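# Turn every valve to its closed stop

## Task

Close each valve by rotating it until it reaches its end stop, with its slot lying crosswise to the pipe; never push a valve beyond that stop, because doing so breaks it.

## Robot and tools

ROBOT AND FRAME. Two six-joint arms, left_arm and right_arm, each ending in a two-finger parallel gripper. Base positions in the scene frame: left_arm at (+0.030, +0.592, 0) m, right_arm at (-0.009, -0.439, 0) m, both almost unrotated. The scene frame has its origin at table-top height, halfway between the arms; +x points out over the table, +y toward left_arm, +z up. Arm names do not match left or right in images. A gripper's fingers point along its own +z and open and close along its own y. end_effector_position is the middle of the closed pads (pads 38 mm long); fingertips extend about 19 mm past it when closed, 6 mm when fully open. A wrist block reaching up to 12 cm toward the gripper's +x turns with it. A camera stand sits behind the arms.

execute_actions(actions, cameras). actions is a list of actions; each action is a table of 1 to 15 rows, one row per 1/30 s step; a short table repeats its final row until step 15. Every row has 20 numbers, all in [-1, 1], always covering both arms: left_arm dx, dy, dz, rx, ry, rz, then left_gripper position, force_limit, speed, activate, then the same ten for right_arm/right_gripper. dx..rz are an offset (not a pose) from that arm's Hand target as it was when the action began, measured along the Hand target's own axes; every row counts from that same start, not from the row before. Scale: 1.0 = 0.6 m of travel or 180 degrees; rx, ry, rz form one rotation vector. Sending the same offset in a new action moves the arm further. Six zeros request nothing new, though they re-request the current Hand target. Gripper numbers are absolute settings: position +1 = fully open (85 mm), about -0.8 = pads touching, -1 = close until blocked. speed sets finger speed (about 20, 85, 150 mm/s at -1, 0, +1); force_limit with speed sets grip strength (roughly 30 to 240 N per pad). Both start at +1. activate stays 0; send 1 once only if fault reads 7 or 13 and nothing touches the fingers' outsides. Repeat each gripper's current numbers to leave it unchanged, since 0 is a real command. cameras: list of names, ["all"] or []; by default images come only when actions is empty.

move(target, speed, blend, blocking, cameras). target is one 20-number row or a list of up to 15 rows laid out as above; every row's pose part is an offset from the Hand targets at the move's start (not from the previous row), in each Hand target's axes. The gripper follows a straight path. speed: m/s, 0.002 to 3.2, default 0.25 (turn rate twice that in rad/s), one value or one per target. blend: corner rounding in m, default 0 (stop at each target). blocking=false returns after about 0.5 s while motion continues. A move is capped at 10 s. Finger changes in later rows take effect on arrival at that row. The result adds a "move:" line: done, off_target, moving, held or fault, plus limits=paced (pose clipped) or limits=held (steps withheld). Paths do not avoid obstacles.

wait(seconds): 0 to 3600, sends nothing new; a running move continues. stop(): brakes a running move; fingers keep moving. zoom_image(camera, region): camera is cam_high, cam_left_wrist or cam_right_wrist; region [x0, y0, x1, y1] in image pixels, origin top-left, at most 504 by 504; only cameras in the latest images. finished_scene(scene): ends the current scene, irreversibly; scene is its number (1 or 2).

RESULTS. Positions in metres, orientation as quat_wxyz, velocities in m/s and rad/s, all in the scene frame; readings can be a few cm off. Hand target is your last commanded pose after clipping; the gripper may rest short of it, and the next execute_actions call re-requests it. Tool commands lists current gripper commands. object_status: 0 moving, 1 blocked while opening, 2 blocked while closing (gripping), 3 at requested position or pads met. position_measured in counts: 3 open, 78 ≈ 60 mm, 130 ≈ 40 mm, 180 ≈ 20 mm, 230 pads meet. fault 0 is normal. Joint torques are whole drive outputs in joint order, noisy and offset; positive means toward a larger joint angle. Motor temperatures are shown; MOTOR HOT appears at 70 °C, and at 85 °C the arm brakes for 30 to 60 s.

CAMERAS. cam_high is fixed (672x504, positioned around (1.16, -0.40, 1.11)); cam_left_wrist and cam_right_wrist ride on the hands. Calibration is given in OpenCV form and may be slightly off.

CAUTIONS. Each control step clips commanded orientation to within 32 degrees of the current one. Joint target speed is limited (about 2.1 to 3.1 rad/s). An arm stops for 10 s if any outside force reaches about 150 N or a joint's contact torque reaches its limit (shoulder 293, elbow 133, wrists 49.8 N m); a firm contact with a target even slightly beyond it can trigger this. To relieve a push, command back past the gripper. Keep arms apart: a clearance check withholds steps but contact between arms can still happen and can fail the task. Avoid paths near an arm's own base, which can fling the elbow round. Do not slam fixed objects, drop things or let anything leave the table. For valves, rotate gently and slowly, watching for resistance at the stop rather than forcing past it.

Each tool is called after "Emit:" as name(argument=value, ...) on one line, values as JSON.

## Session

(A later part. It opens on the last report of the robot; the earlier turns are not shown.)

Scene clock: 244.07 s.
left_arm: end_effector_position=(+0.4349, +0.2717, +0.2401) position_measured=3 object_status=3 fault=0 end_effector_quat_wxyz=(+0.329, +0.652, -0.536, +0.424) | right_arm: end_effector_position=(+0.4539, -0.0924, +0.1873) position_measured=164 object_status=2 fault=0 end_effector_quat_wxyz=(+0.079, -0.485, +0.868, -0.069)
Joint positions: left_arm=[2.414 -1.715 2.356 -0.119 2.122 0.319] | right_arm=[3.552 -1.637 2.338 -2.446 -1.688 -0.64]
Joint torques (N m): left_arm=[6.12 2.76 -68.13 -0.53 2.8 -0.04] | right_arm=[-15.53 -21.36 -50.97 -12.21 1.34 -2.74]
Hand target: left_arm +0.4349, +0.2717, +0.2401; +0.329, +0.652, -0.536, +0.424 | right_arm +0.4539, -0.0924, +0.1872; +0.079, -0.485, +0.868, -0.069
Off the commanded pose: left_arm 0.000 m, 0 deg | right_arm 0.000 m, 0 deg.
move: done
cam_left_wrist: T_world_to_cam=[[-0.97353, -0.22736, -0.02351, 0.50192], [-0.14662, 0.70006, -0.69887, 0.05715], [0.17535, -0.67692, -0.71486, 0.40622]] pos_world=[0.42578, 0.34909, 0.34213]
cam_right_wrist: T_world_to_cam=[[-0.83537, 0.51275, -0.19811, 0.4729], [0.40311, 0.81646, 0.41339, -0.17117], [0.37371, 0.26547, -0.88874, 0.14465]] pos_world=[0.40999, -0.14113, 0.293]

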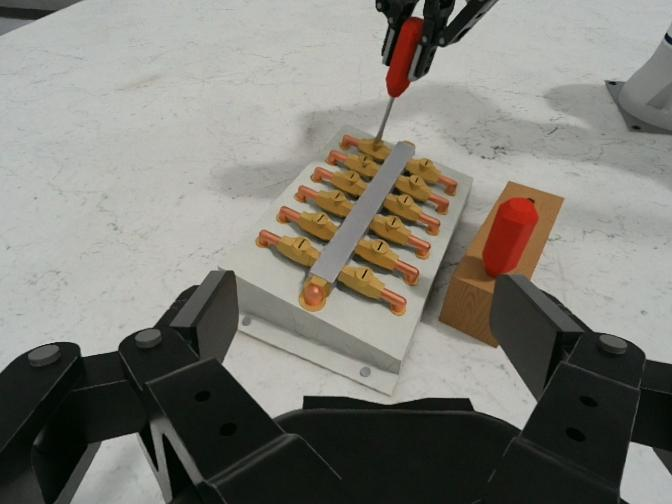

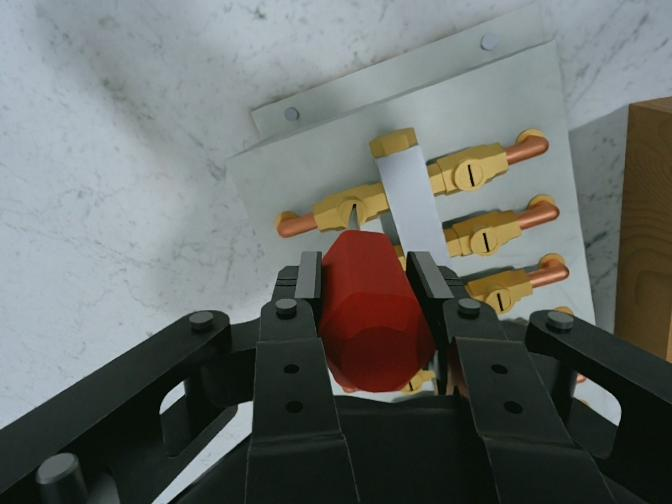

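Emit:
move(target=[0,0,0,0,0,0,1,1,1,0,0,0,0.0014,0,0,0,-1,0,-1,0], speed=0.03, cameras=["cam_left_wrist","cam_right_wrist"])

Emit:
zoom_image(camera="cam_right_wrist", region=[335, 185, 375, 225])

Emit:
zoom_image(camera="cam_left_wrist", region=[369, 134, 385, 150])

Scene clock: 244.73 s.
left_arm: end_effector_position=(+0.4349, +0.2717, +0.2401) position_measured=3 object_status=3 fault=0 end_effector_quat_wxyz=(+0.329, +0.652, -0.536, +0.424) | right_arm: end_effector_position=(+0.4541, -0.0924, +0.1865) position_measured=164 object_status=2 fault=0 end_effector_quat_wxyz=(+0.079, -0.485, +0.868, -0.069)
Joint positions: left_arm=[2.414 -1.715 2.356 -0.119 2.122 0.319] | right_arm=[3.551 -1.635 2.338 -2.448 -1.688 -0.64]
Joint torques (N m): left_arm=[6.39 -0.01 -68.05 -1.69 2.96 0.71] | right_arm=[-17.31 -12.47 -27.58 -9.64 1.55 -2.7]
Hand target: left_arm +0.4349, +0.2717, +0.2401; +0.329, +0.652, -0.536, +0.424 | right_arm +0.4541, -0.0924, +0.1864; +0.079, -0.485, +0.868, -0.069
Off the commanded pose: left_arm 0.000 m, 0 deg | right_arm 0.000 m, 0 deg.
move: done
cam_left_wrist: T_world_to_cam=[[-0.97353, -0.22736, -0.02351, 0.50192], [-0.14662, 0.70006, -0.69887, 0.05715], [0.17535, -0.67692, -0.71486, 0.40622]] pos_world=[0.42578, 0.34909, 0.34213]
cam_right_wrist: T_world_to_cam=[[-0.83535, 0.51278, -0.19813, 0.47296], [0.40308, 0.81642, 0.4135, -0.17087], [0.37379, 0.26555, -0.88869, 0.14385]] pos_world=[0.41019, -0.14122, 0.2922]

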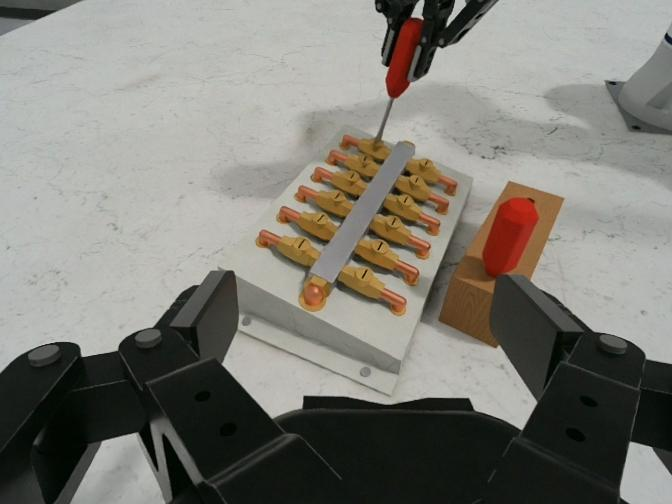

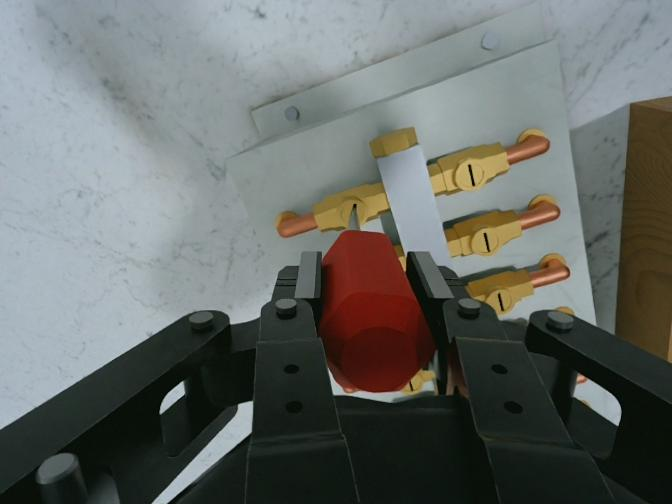

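Scaled by 12.600 from the camera's image (finer frame: 960x720).

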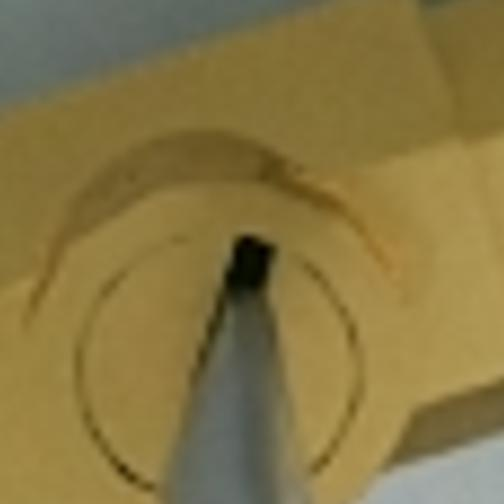

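Scaled by 31.500 from the camera's image (finer frame: 960x720).

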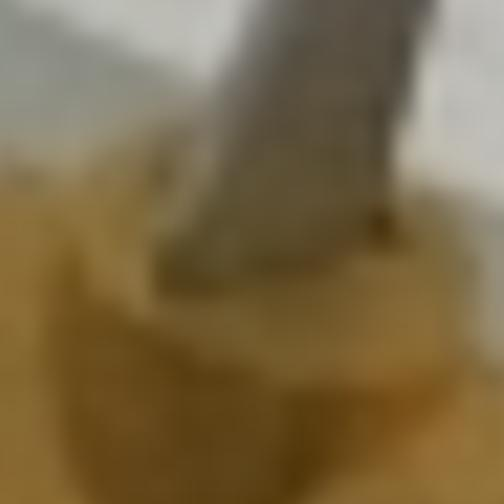

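Emit:
move(target=[0,0,0,0,0,0,1,1,1,0,0,0,0.0008,0,0,0,-1,0,-1,0], speed=0.03, cameras=["cam_left_wrist","cam_right_wrist"])

Emit:
zoom_image(camera="cam_right_wrist", region=[335, 185, 375, 225])

Emit:
zoom_image(camera="cam_left_wrist", region=[369, 134, 385, 150])

Scene clock: 245.37 s.
left_arm: end_effector_position=(+0.4349, +0.2717, +0.2401) position_measured=3 object_status=3 fault=0 end_effector_quat_wxyz=(+0.329, +0.652, -0.536, +0.424) | right_arm: end_effector_position=(+0.4542, -0.0924, +0.1860) position_measured=164 object_status=2 fault=0 end_effector_quat_wxyz=(+0.079, -0.485, +0.868, -0.069)
Joint positions: left_arm=[2.414 -1.715 2.356 -0.119 2.122 0.319] | right_arm=[3.551 -1.635 2.339 -2.449 -1.688 -0.64]
Joint torques (N m): left_arm=[6.15 2.61 -69.57 -1.03 2.94 -0.25] | right_arm=[-20.69 -6.42 -21.95 -8.24 1.55 -2.51]
Hand target: left_arm +0.4349, +0.2717, +0.2401; +0.329, +0.652, -0.536, +0.424 | right_arm +0.4542, -0.0924, +0.1860; +0.079, -0.485, +0.868, -0.069
Off the commanded pose: left_arm 0.000 m, 0 deg | right_arm 0.000 m, 0 deg.
move: done
cam_left_wrist: T_world_to_cam=[[-0.97353, -0.22736, -0.02351, 0.50192], [-0.14662, 0.70006, -0.69887, 0.05715], [0.17535, -0.67692, -0.71486, 0.40622]] pos_world=[0.42578, 0.34909, 0.34213]
cam_right_wrist: T_world_to_cam=[[-0.83538, 0.51275, -0.19805, 0.47293], [0.4031, 0.81643, 0.41346, -0.1707], [0.3737, 0.26556, -0.88872, 0.14341]] pos_world=[0.41029, -0.14122, 0.2917]

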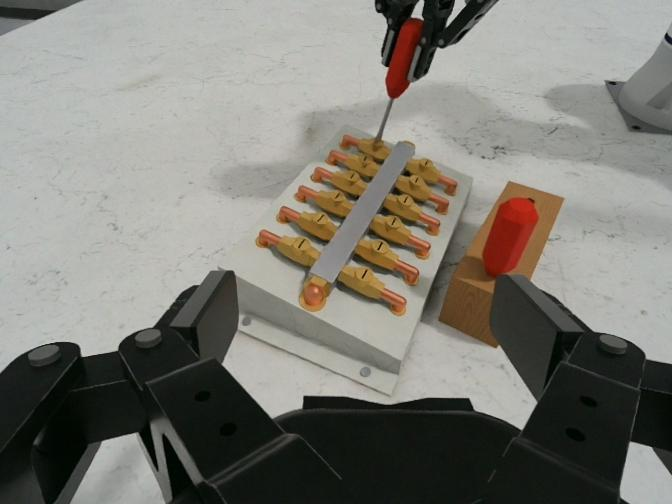

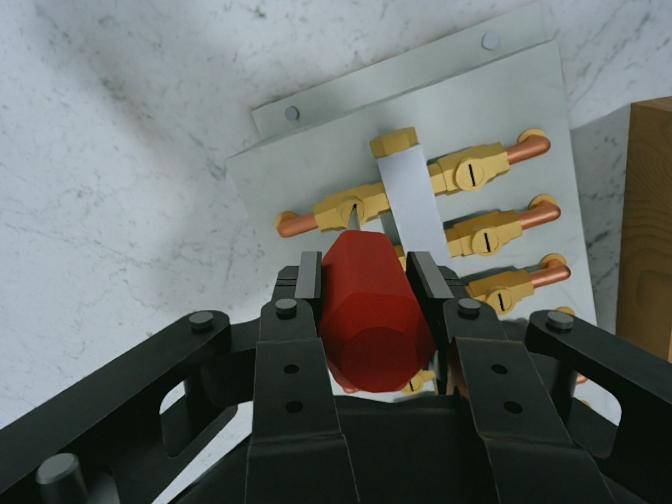

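Scaled by 12.600 from the camera's image (finer frame: 960x720).

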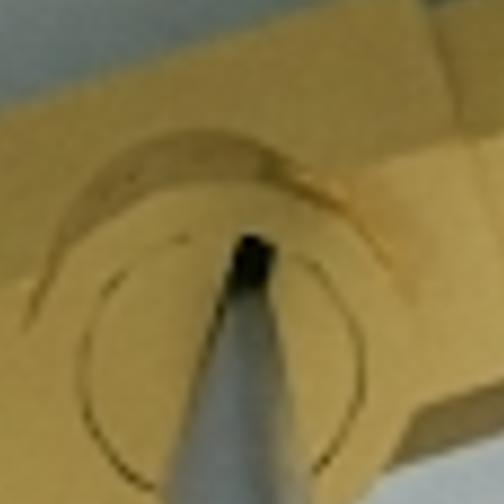

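Scaled by 31.500 from the camera's image (finer frame: 960x720).

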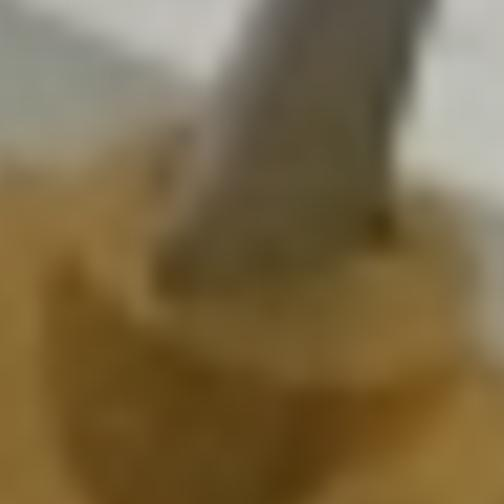

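Emit:
move(target=[0,0,0,0,0,0,1,1,1,0,0.0001,-0.0009,0,0,0,-0.056,-1,0,-1,0], speed=0.04, cameras=["cam_left_wrist","cam_right_wrist"])

Emit:
zoom_image(camera="cam_right_wrist", region=[335, 185, 375, 225])

Emit:
zoom_image(camera="cam_left_wrist", region=[369, 134, 385, 150])

Scene clock: 248.20 s.
left_arm: end_effector_position=(+0.4349, +0.2717, +0.2401) position_measured=3 object_status=3 fault=0 end_effector_quat_wxyz=(+0.329, +0.652, -0.536, +0.424) | right_arm: end_effector_position=(+0.4546, -0.0928, +0.1861) position_measured=164 object_status=2 fault=0 end_effector_quat_wxyz=(+0.072, -0.560, +0.822, -0.075) end_effector_velocity=(+0.000, +0.000, +0.000) end_effector_angular_velocity=(-0.001, +0.000, +0.005)
Joint positions: left_arm=[2.414 -1.715 2.356 -0.119 2.122 0.319] | right_arm=[3.55 -1.634 2.338 -2.449 -1.687 -0.817]
Joint velocities: left_arm=[within noise] | right_arm=[0 0 0 0 0 -0.005]
Joint torques (N m): left_arm=[5.65 -0.82 -69.05 -1.06 3.04 0.09] | right_arm=[-13.97 -45.93 -51.9 -1.37 2.43 -2.9]
Hand target: left_arm +0.4349, +0.2717, +0.2401; +0.329, +0.652, -0.536, +0.424 | right_arm +0.4546, -0.0928, +0.1861; +0.072, -0.560, +0.822, -0.075
Off the commanded pose: left_arm 0.000 m, 0 deg | right_arm 0.000 m, 0 deg.
move: done
cam_left_wrist: T_world_to_cam=[[-0.97353, -0.22736, -0.02351, 0.50192], [-0.14662, 0.70006, -0.69887, 0.05715], [0.17535, -0.67692, -0.71486, 0.40622]] pos_world=[0.42578, 0.34909, 0.34213]
cam_right_wrist: T_world_to_cam=[[-0.91162, 0.35508, -0.20704, 0.49511], [0.25936, 0.8877, 0.38042, -0.09253], [0.31887, 0.2931, -0.90134, 0.17328]] pos_world=[0.4201, -0.14445, 0.29389]

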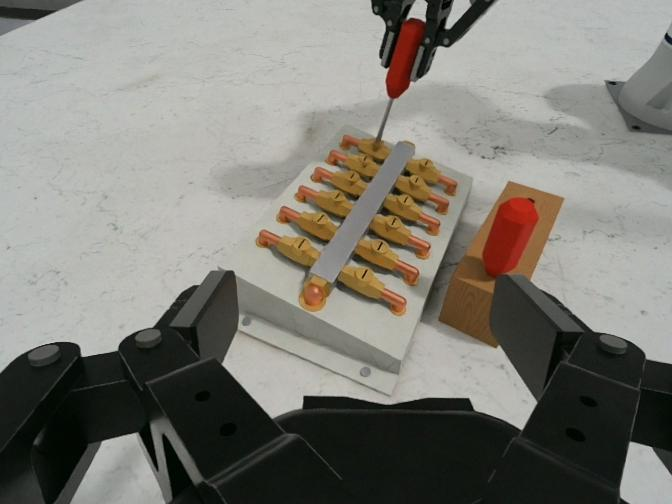

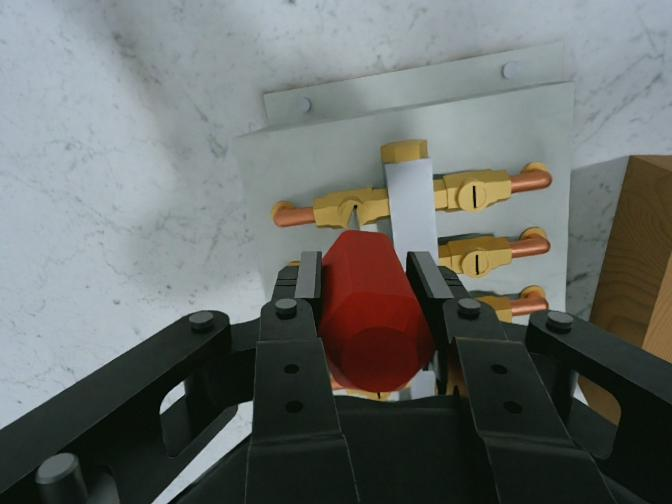

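Scaled by 12.600 from the camera's image (finer frame: 960x720).

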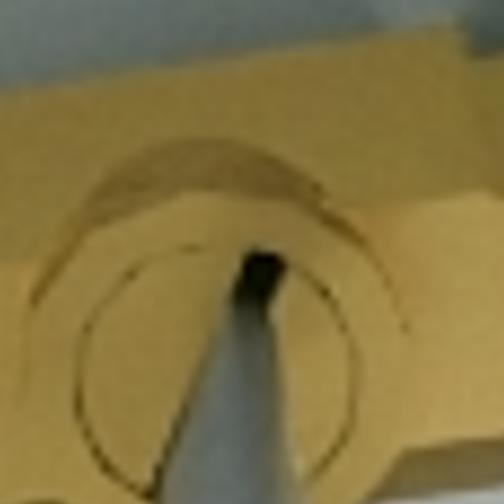

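Scaled by 31.500 from the camera's image (finer frame: 960x720).

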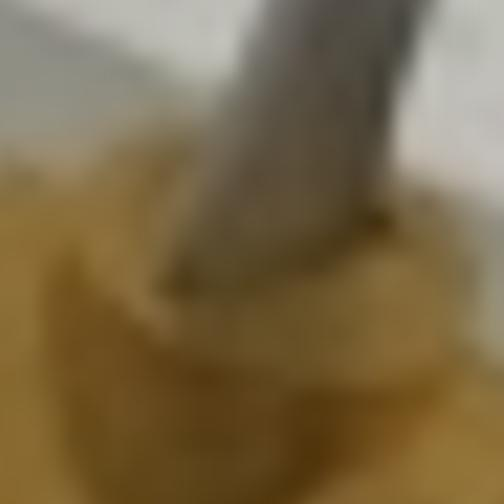

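Emit:
move(target=[0,0,0,0,0,0,1,1,1,0,0,-0.001,0.0005,0,0,-0.067,-1,0,-1,0], speed=0.05, cameras=["cam_left_wrist","cam_right_wrist"])

Emit:
zoom_image(camera="cam_right_wrist", region=[335, 185, 375, 225])

Emit:
zoom_image(camera="cam_left_wrist", region=[369, 134, 385, 150])

Scene clock: 250.97 s.
left_arm: end_effector_position=(+0.4349, +0.2717, +0.2401) position_measured=3 object_status=3 fault=0 end_effector_quat_wxyz=(+0.329, +0.652, -0.536, +0.424) | right_arm: end_effector_position=(+0.4552, -0.0930, +0.1859) position_measured=164 object_status=2 fault=0 end_effector_quat_wxyz=(+0.064, -0.643, +0.759, -0.082)
Joint positions: left_arm=[2.414 -1.715 2.356 -0.119 2.122 0.319] | right_arm=[3.549 -1.634 2.338 -2.449 -1.687 -1.028]
Joint torques (N m): left_arm=[5.33 1.18 -69.52 -0.4 2.9 0.24] | right_arm=[-15.78 -9.97 -40.92 -9.71 2.51 -3.23]
Hand target: left_arm +0.4349, +0.2717, +0.2401; +0.329, +0.652, -0.536, +0.424 | right_arm +0.4552, -0.0930, +0.1859; +0.064, -0.643, +0.759, -0.082
Off the commanded pose: left_arm 0.000 m, 0 deg | right_arm 0.000 m, 0 deg.
move: done
cam_left_wrist: T_world_to_cam=[[-0.97353, -0.22736, -0.02351, 0.50192], [-0.14662, 0.70006, -0.69887, 0.05715], [0.17535, -0.67692, -0.71486, 0.40622]] pos_world=[0.42578, 0.34909, 0.34213]
cam_right_wrist: T_world_to_cam=[[-0.96589, 0.15213, -0.20955, 0.502], [0.07395, 0.93759, 0.33978, 0.00423], [0.24816, 0.31269, -0.91686, 0.20985]] pos_world=[0.43249, -0.14596, 0.29616]

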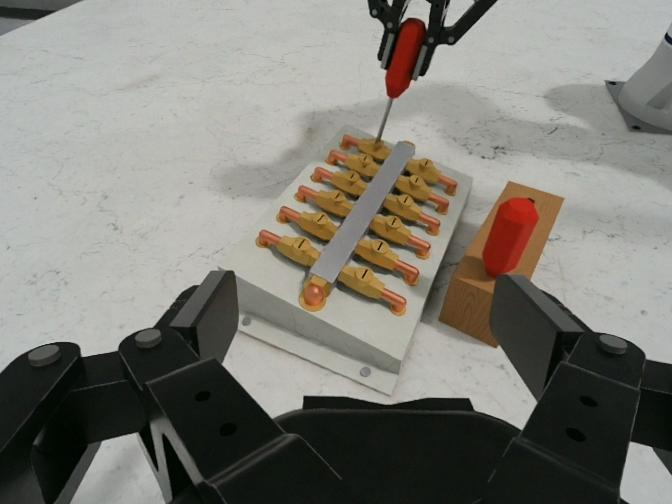

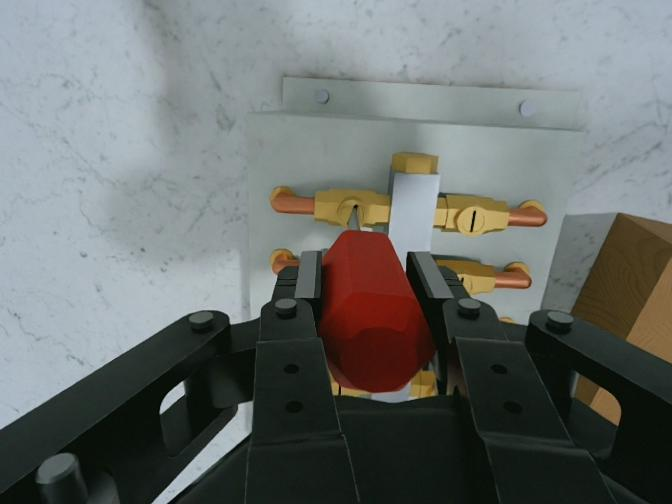

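Scaled by 12.600 from the camera's image (finer frame: 960x720).

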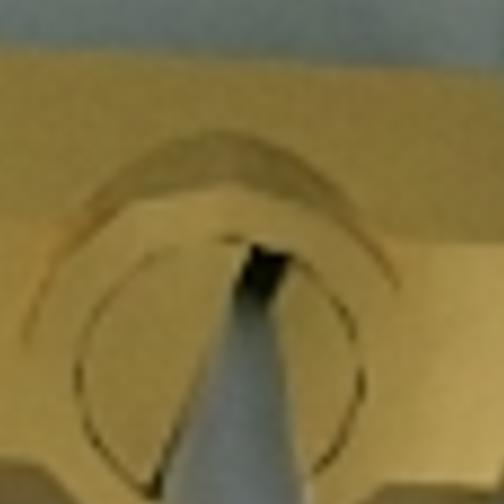

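Scaled by 31.500 from the camera's image (finer frame: 960x720).

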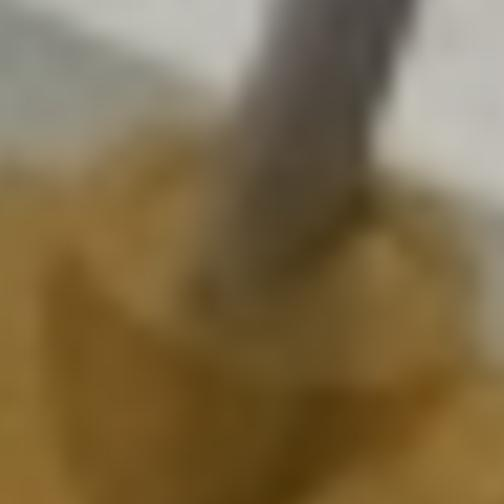

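Emit:
move(target=[[0,0,0,0,0,0,1,1,1,0,-0.0001,-0.0013,0.0001,0,0,-0.083,-1,0,-1,0],[0,0,0,0,0,0,1,1,1,0,0,-0.0018,0.0001,0,0,-0.117,-1,0,-1,0]], speed=[0.08,0.04], blend=[0.0005,0], cameras=["cam_right_wrist"])

Emit:
zoom_image(camera="cam_right_wrist", region=[335, 185, 375, 225])

Scene clock: 254.53 s.
left_arm: end_effector_position=(+0.4349, +0.2717, +0.2401) position_measured=3 object_status=3 fault=0 end_effector_quat_wxyz=(+0.329, +0.652, -0.536, +0.424) | right_arm: end_effector_position=(+0.4563, -0.0932, +0.1860) position_measured=164 object_status=2 fault=0 end_effector_quat_wxyz=(-0.048, +0.771, -0.629, +0.093)
Joint positions: left_arm=[2.414 -1.715 2.356 -0.119 2.122 0.319] | right_arm=[3.548 -1.633 2.337 -2.449 -1.687 -1.397]
Joint torques (N m): left_arm=[8.04 0.5 -68.39 -0.47 2.81 -0.26] | right_arm=[-11.76 -20.68 -38.65 1.54 3.15 -4.06]
Hand target: left_arm +0.4349, +0.2717, +0.2401; +0.329, +0.652, -0.536, +0.424 | right_arm +0.4563, -0.0932, +0.1860; -0.048, +0.771, -0.628, +0.093
Off the commanded pose: left_arm 0.000 m, 0 deg | right_arm 0.000 m, 0 deg.
move: done
cam_right_wrist: T_world_to_cam=[[-0.95804, -0.21285, -0.192, 0.46226], [-0.26017, 0.92682, 0.27075, 0.16859], [0.12032, 0.30934, -0.94331, 0.27269]] pos_world=[0.45392, -0.14221, 0.30034]

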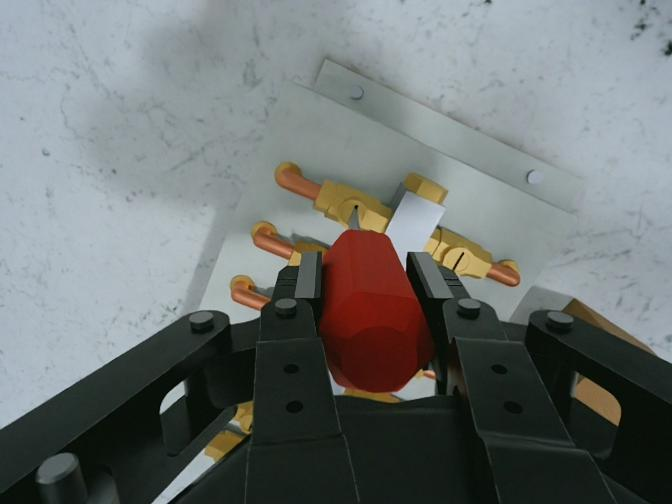

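Scaled by 12.600 from the camera's image (finer frame: 960x720).

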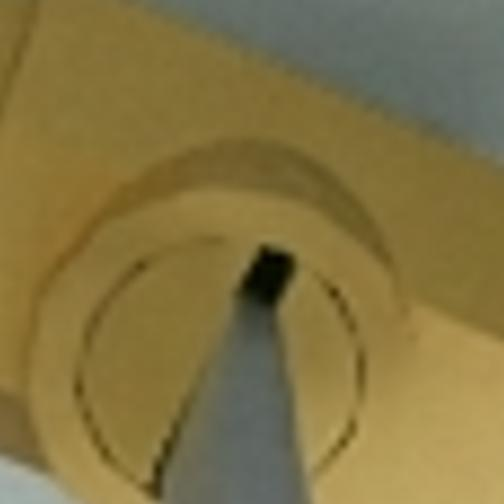

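Emit:
move(target=[0,0,0,0,0,0,1,1,1,0,0,0,0,0,0,-0.01,-1,0,-1,0], speed=0.04, cameras=["cam_right_wrist"])

Emit:
zoom_image(camera="cam_right_wrist", region=[335, 185, 375, 225])

Scene clock: 255.43 s.
left_arm: end_effector_position=(+0.4349, +0.2717, +0.2401) position_measured=3 object_status=3 fault=0 end_effector_quat_wxyz=(+0.329, +0.652, -0.536, +0.424) | right_arm: end_effector_position=(+0.4563, -0.0932, +0.1860) position_measured=164 object_status=2 fault=0 end_effector_quat_wxyz=(-0.047, +0.781, -0.616, +0.093)
Joint positions: left_arm=[2.414 -1.715 2.356 -0.119 2.122 0.319] | right_arm=[3.548 -1.633 2.337 -2.449 -1.687 -1.428]
Joint torques (N m): left_arm=[6.01 1.35 -68.76 -0.99 3.14 -0.37] | right_arm=[-3.28 -36.76 -35.3 1.79 1.86 -3.98]
Hand target: left_arm +0.4349, +0.2717, +0.2401; +0.329, +0.652, -0.536, +0.424 | right_arm +0.4563, -0.0932, +0.1860; -0.047, +0.781, -0.616, +0.093
Off the commanded pose: left_arm 0.000 m, 0 deg | right_arm 0.000 m, 0 deg.
move: done
cam_right_wrist: T_world_to_cam=[[-0.95129, -0.24339, -0.18925, 0.45582], [-0.28818, 0.92011, 0.26522, 0.18166], [0.10958, 0.30684, -0.94543, 0.2778]] pos_world=[0.45553, -0.14144, 0.30072]

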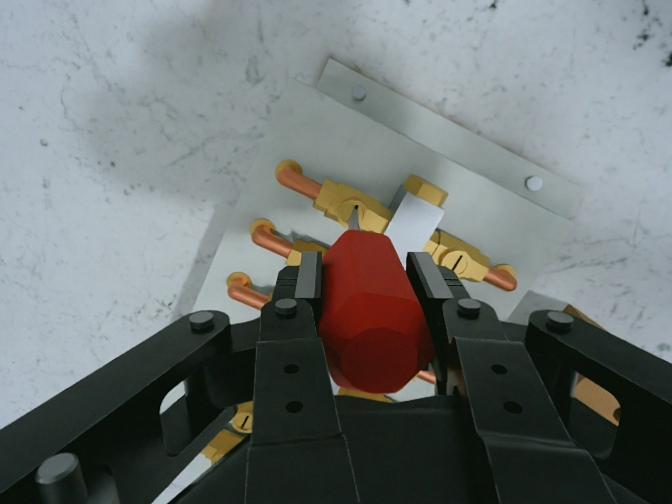

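Scaled by 12.600 from the camera's image (finer frame: 960x720).

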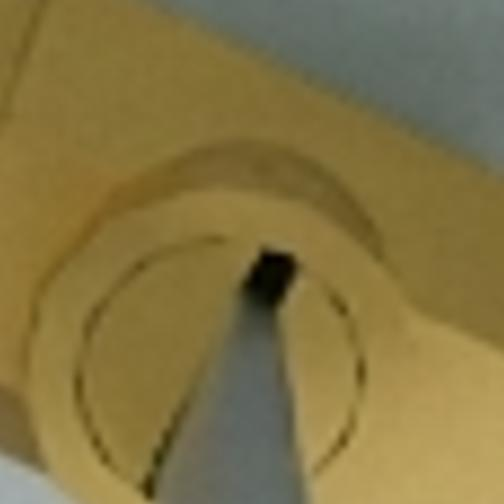

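Emit:
move(target=[0,0,0,0,0,0,1,1,1,0,0,0,0,0,0,-0.008,-1,0,-1,0], speed=0.04, cameras=["cam_right_wrist"])

Emit:
zoom_image(camera="cam_right_wrist", region=[335, 185, 375, 225])

Scene clock: 256.27 s.
left_arm: end_effector_position=(+0.4349, +0.2717, +0.2401) position_measured=3 object_status=3 fault=0 end_effector_quat_wxyz=(+0.329, +0.652, -0.536, +0.424) | right_arm: end_effector_position=(+0.4563, -0.0932, +0.1861) position_measured=164 object_status=2 fault=0 end_effector_quat_wxyz=(-0.045, +0.788, -0.607, +0.094)
Joint positions: left_arm=[2.414 -1.715 2.356 -0.119 2.122 0.319] | right_arm=[3.548 -1.633 2.337 -2.449 -1.687 -1.453]
Joint torques (N m): left_arm=[1.47 1.14 -68.35 -1.08 2.83 0.14] | right_arm=[4.8 -39.46 -32.33 1.74 1.07 -4.19]
Hand target: left_arm +0.4349, +0.2717, +0.2401; +0.329, +0.652, -0.536, +0.424 | right_arm +0.4563, -0.0932, +0.1860; -0.045, +0.788, -0.606, +0.094
Off the commanded pose: left_arm 0.000 m, 0 deg | right_arm 0.000 m, 0 deg.
move: done
cam_right_wrist: T_world_to_cam=[[-0.94521, -0.26763, -0.18693, 0.45038], [-0.31042, 0.91409, 0.26092, 0.19207], [0.10104, 0.30465, -0.94709, 0.28174]] pos_world=[0.45686, -0.14087, 0.30091]

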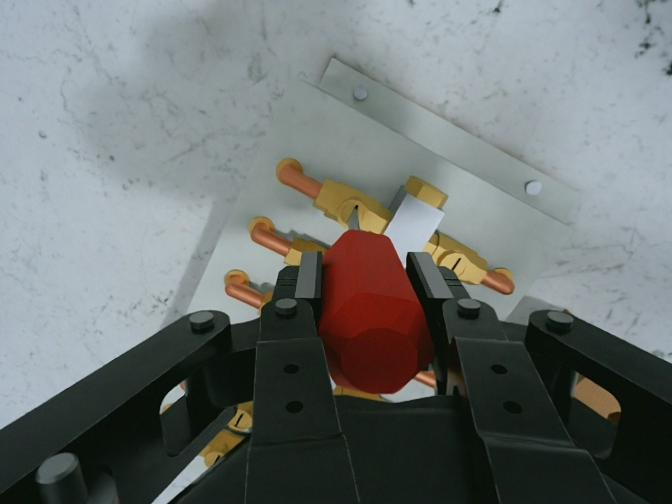

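Scaled by 12.600 from the camera's image (finer frame: 960x720).

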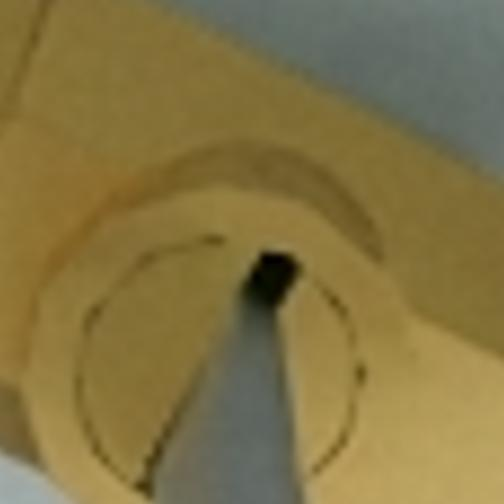

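Emit:
move(target=[[0,0,0,0,0,0,1,1,1,0,0,0,-0.1158,0,0,0.015,-1,0,-1,0],[0,0,0,0,0,0,1,1,1,0,-0.1247,-0.1163,-0.1158,0,0,0.533,-1,0,-1,0]], speed=[0.15,0.4], blend=[0.01,0], cameras=["cam_left_wrist","cam_right_wrist","cam_high"])

Scene clock: 259.93 s.
left_arm: end_effector_position=(+0.4349, +0.2717, +0.2401) position_measured=3 object_status=3 fault=0 end_effector_quat_wxyz=(+0.329, +0.652, -0.536, +0.424) | right_arm: end_effector_position=(+0.4898, +0.0001, +0.2600) position_measured=164 object_status=2 fault=0 end_effector_quat_wxyz=(+0.100, -0.078, +0.992, -0.029)
Joint positions: left_arm=[2.414 -1.715 2.356 -0.119 2.122 0.319] | right_arm=[3.673 -1.569 2.112 -2.272 -1.708 0.344]
Joint torques (N m): left_arm=[5.09 -1.87 -67.73 -0.95 3.08 -0.12] | right_arm=[9.86 -33.98 -56.66 -1.15 -2.42 1.07]
Hand target: left_arm +0.4349, +0.2717, +0.2401; +0.329, +0.652, -0.536, +0.424 | right_arm +0.4898, +0.0001, +0.2600; +0.100, -0.077, +0.992, -0.029
Off the commanded pose: left_arm 0.000 m, 0 deg | right_arm 0.000 m, 0 deg.
move: done
cam_left_wrist: T_world_to_cam=[[-0.97353, -0.22736, -0.02351, 0.50192], [-0.14662, 0.70006, -0.69887, 0.05715], [0.17535, -0.67692, -0.71486, 0.40622]] pos_world=[0.42578, 0.34909, 0.34213]
cam_right_wrist: T_world_to_cam=[[-0.15487, 0.98491, -0.07719, 0.1051], [0.83022, 0.1721, 0.53021, -0.53067], [0.5355, 0.01803, -0.84435, 0.08058]] pos_world=[0.41369, -0.01364, 0.35751]

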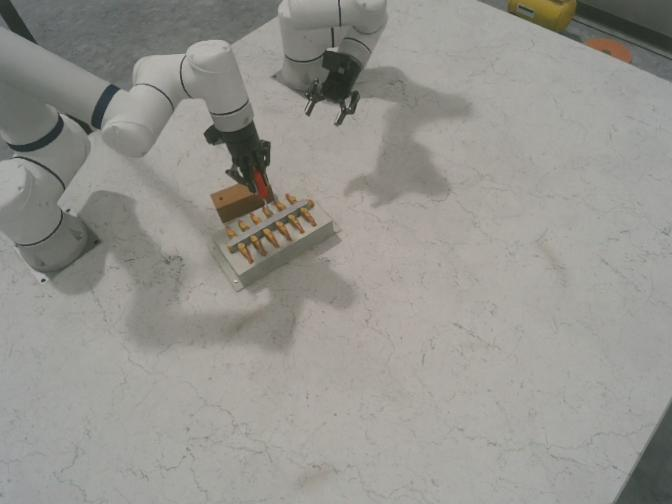

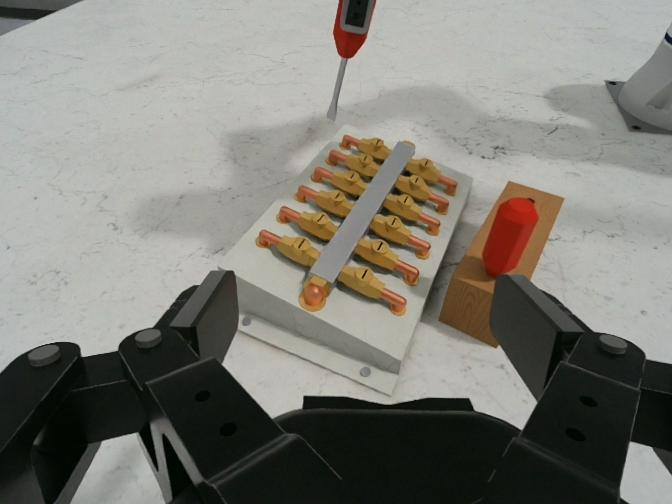

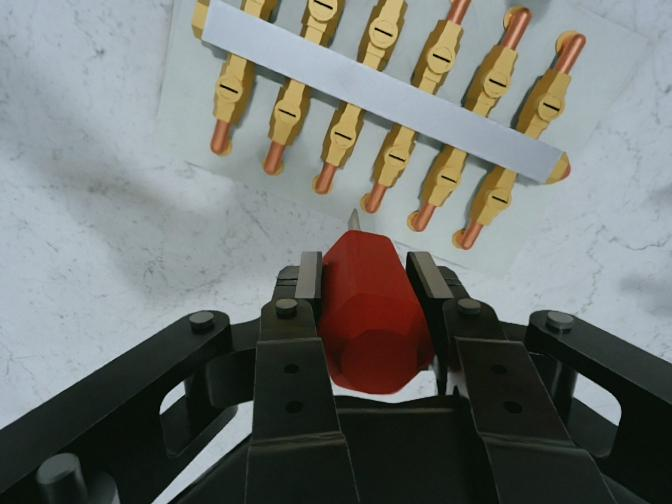

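Emit:
zoom_image(camera="cam_right_wrist", region=[210, 60, 360, 160])

Emit:
zoom_image(camera="cam_right_wrist", region=[370, 130, 520, 230])

Emit:
zoom_image(camera="cam_right_wrist", region=[420, 30, 580, 130])

Emit:
zoom_image(camera="cam_right_wrist", region=[290, 0, 410, 60])

Scaled by 3.360 from the camera's image (finer frame: 960x720).

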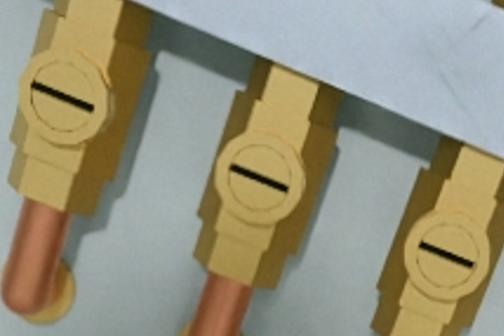

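Scaled by 3.360 from the camera's image (finer frame: 960x720).

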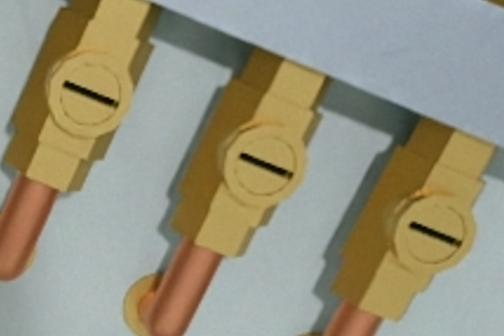

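Scaled by 3.150 from the camera's image (finer frame: 960x720).

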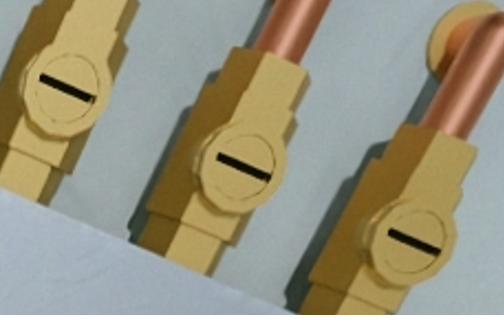

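Scaled by 4.200 from the camera's image (finer frame: 960x720).

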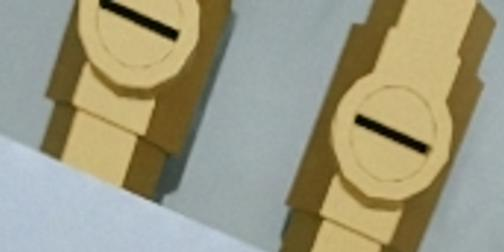

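Emit:
move(target=[0,0,0,0,0,0,1,1,1,0,0.07,-0.02,0,0,0,0,-1,0,-1,0], speed=0.25, cameras=["cam_right_wrist"])

Emit:
zoom_image(camera="cam_right_wrist", region=[200, 20, 440, 200])

Scene clock: 261.20 s.
left_arm: end_effector_position=(+0.4349, +0.2717, +0.2401) position_measured=3 object_status=3 fault=0 end_effector_quat_wxyz=(+0.329, +0.652, -0.536, +0.424) | right_arm: end_effector_position=(+0.4511, -0.0183, +0.2527) position_measured=164 object_status=2 fault=0 end_effector_quat_wxyz=(+0.100, -0.077, +0.992, -0.029)
Joint positions: left_arm=[2.414 -1.715 2.356 -0.119 2.122 0.319] | right_arm=[3.678 -1.631 2.187 -2.284 -1.709 0.349]
Joint torques (N m): left_arm=[6.46 1.73 -68.51 -0.57 2.36 -0.29] | right_arm=[12.04 -52.54 -41.21 -11.94 -2.34 0.68]
Hand target: left_arm +0.4349, +0.2717, +0.2401; +0.329, +0.652, -0.536, +0.424 | right_arm +0.4509, -0.0184, +0.2527; +0.100, -0.077, +0.992, -0.029
Off the commanded pose: left_arm 0.000 m, 0 deg | right_arm 0.000 m, 0 deg.
move: done
cam_right_wrist: T_world_to_cam=[[-0.15456, 0.98497, -0.07711, 0.11653], [0.83027, 0.1718, 0.53022, -0.49153], [0.5355, 0.01793, -0.84435, 0.09547]] pos_world=[0.375, -0.03204, 0.35021]

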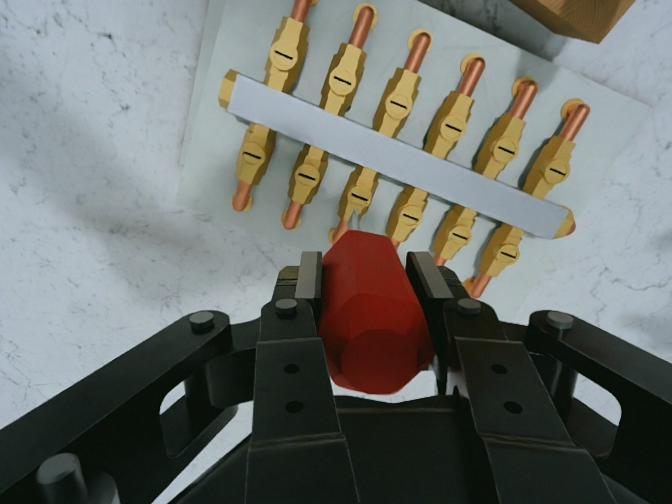

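Scaled by 2.100 from the camera's image (finer frame: 960x720).

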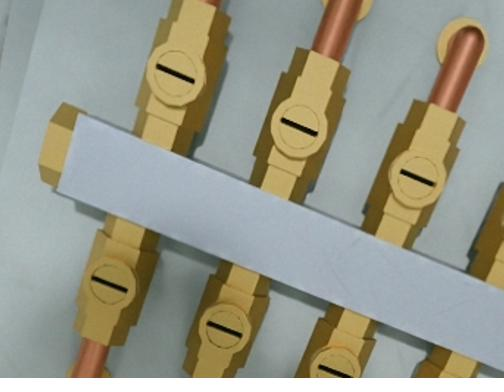

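Emit:
zoom_image(camera="cam_right_wrist", region=[270, 42, 298, 70])

Emit:
zoom_image(camera="cam_right_wrist", region=[328, 66, 356, 94])

Emit:
zoom_image(camera="cam_right_wrist", region=[384, 90, 412, 118])

Emit:
zoom_image(camera="cam_right_wrist", region=[439, 115, 467, 143])

Emit:
zoom_image(camera="cam_right_wrist", region=[491, 136, 519, 164])

Emit:
zoom_image(camera="cam_right_wrist", region=[544, 157, 572, 185])

Emit:
zoom_image(camera="cam_right_wrist", region=[239, 141, 267, 169])

Emit:
zoom_image(camera="cam_right_wrist", region=[294, 161, 322, 189])

Emit:
zoom_image(camera="cam_right_wrist", region=[346, 183, 374, 211])

Emit:
zoom_image(camera="cam_right_wrist", region=[397, 204, 425, 232])

Emit:
zoom_image(camera="cam_right_wrist", region=[445, 222, 473, 250])

Emit:
zoom_image(camera="cam_right_wrist", region=[494, 240, 522, 268])

Scaled by 18.000 from the camera's image (finer frame: 960x720).

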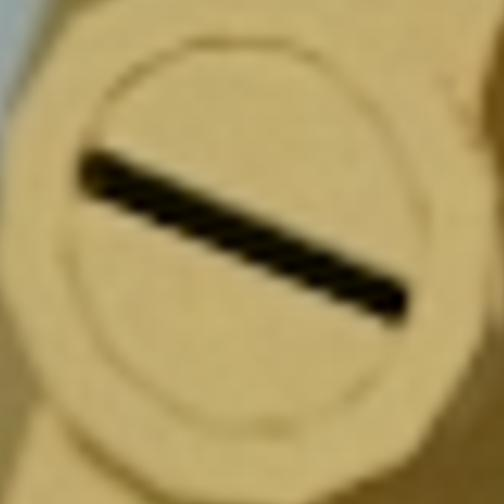

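Scaled by 18.000 from the camera's image (finer frame: 960x720).

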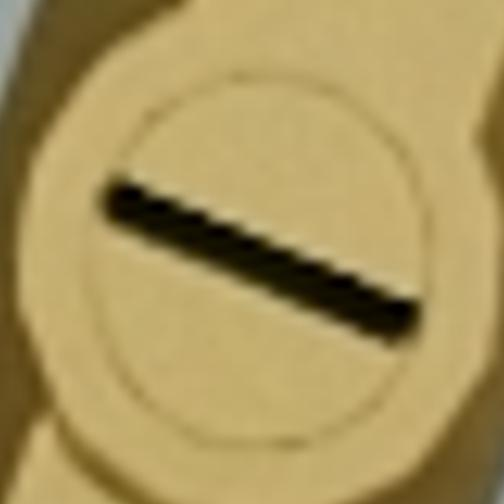

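Scaled by 18.000 from the camera's image (finer frame: 960x720).

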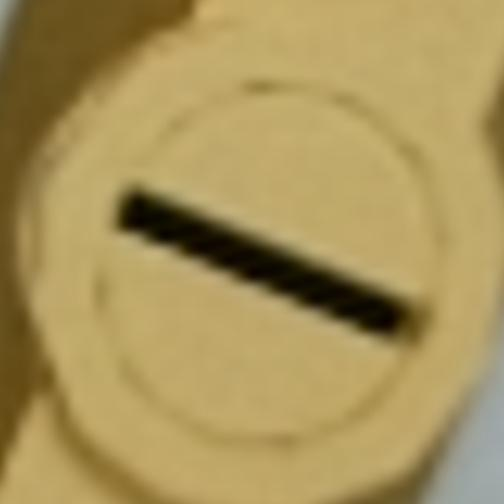

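Scaled by 18.000 from the camera's image (finer frame: 960x720).

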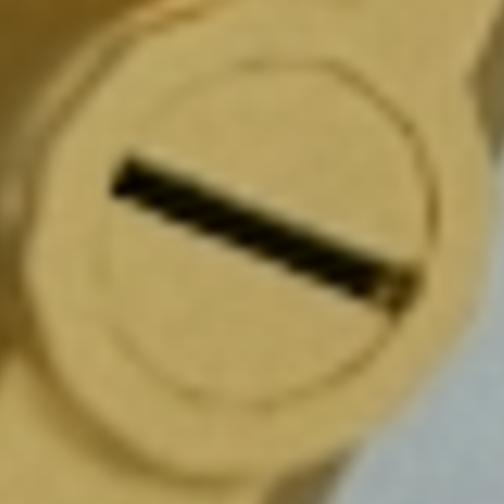

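Scaled by 18.000 from the camera's image (finer frame: 960x720).

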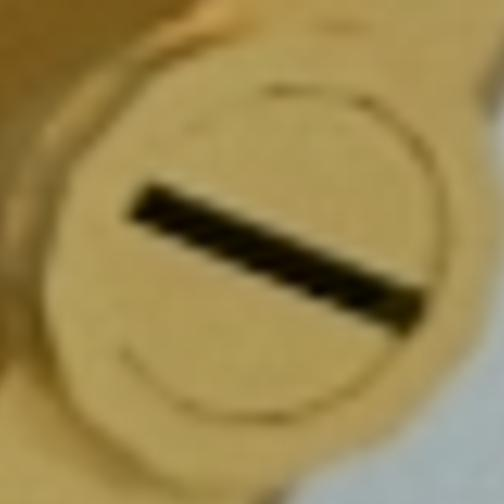

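Scaled by 18.000 from the camera's image (finer frame: 960x720).

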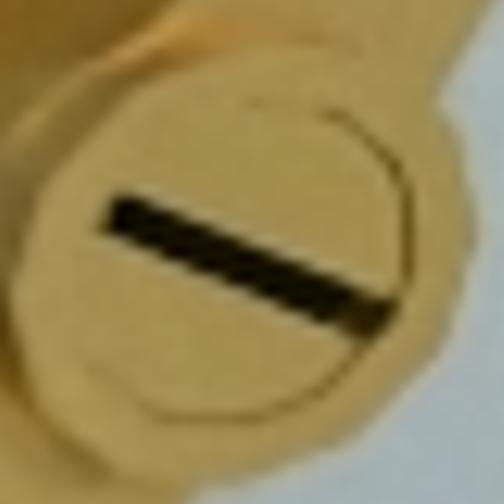

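Scaled by 18.000 from the camera's image (finer frame: 960x720).

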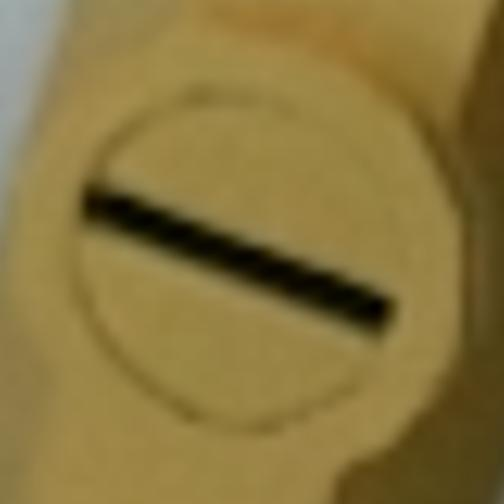

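Scaled by 18.000 from the camera's image (finer frame: 960x720).

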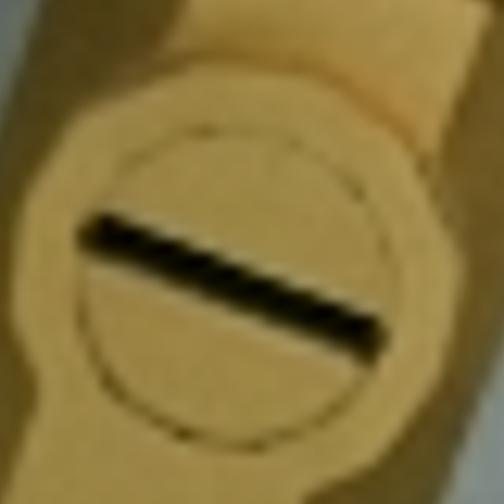

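Scaled by 18.000 from the camera's image (finer frame: 960x720).

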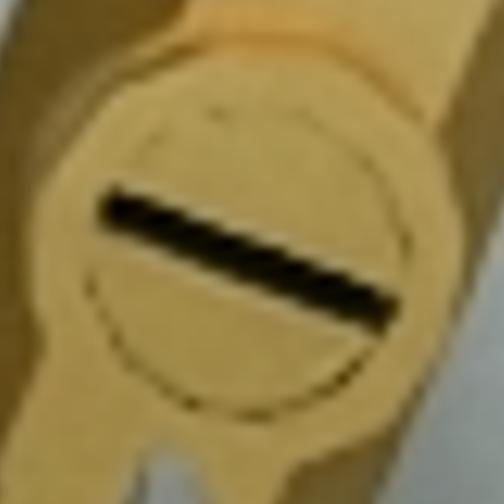

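Scaled by 18.000 from the camera's image (finer frame: 960x720).

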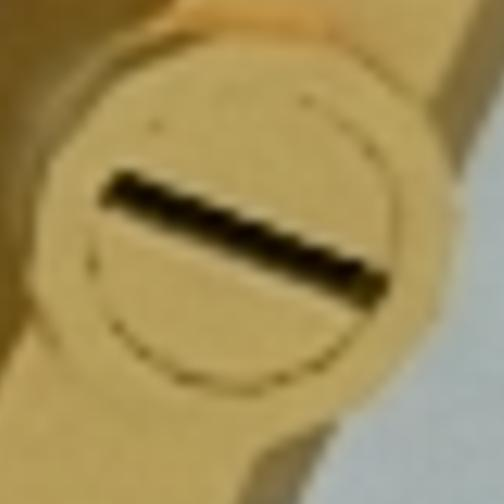

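Scaled by 18.000 from the camera's image (finer frame: 960x720).

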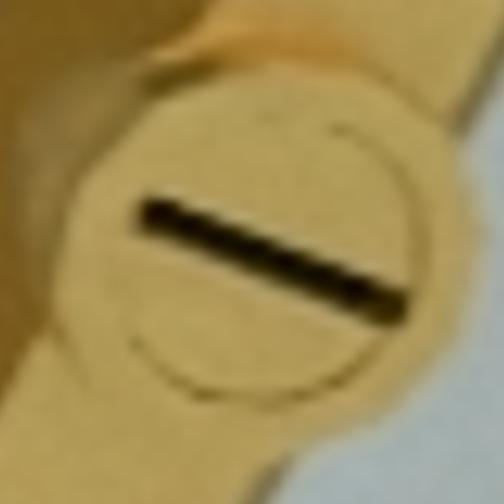

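Scaled by 18.000 from the camera's image (finer frame: 960x720).

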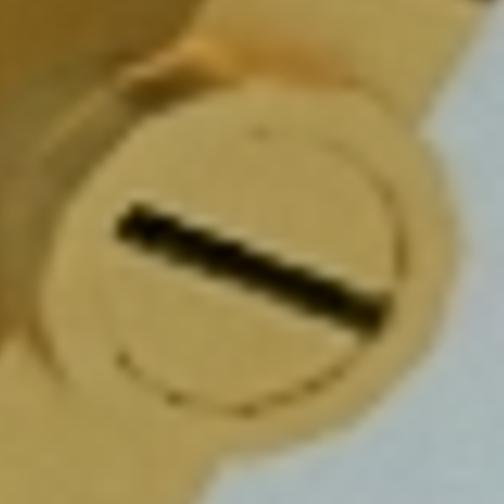

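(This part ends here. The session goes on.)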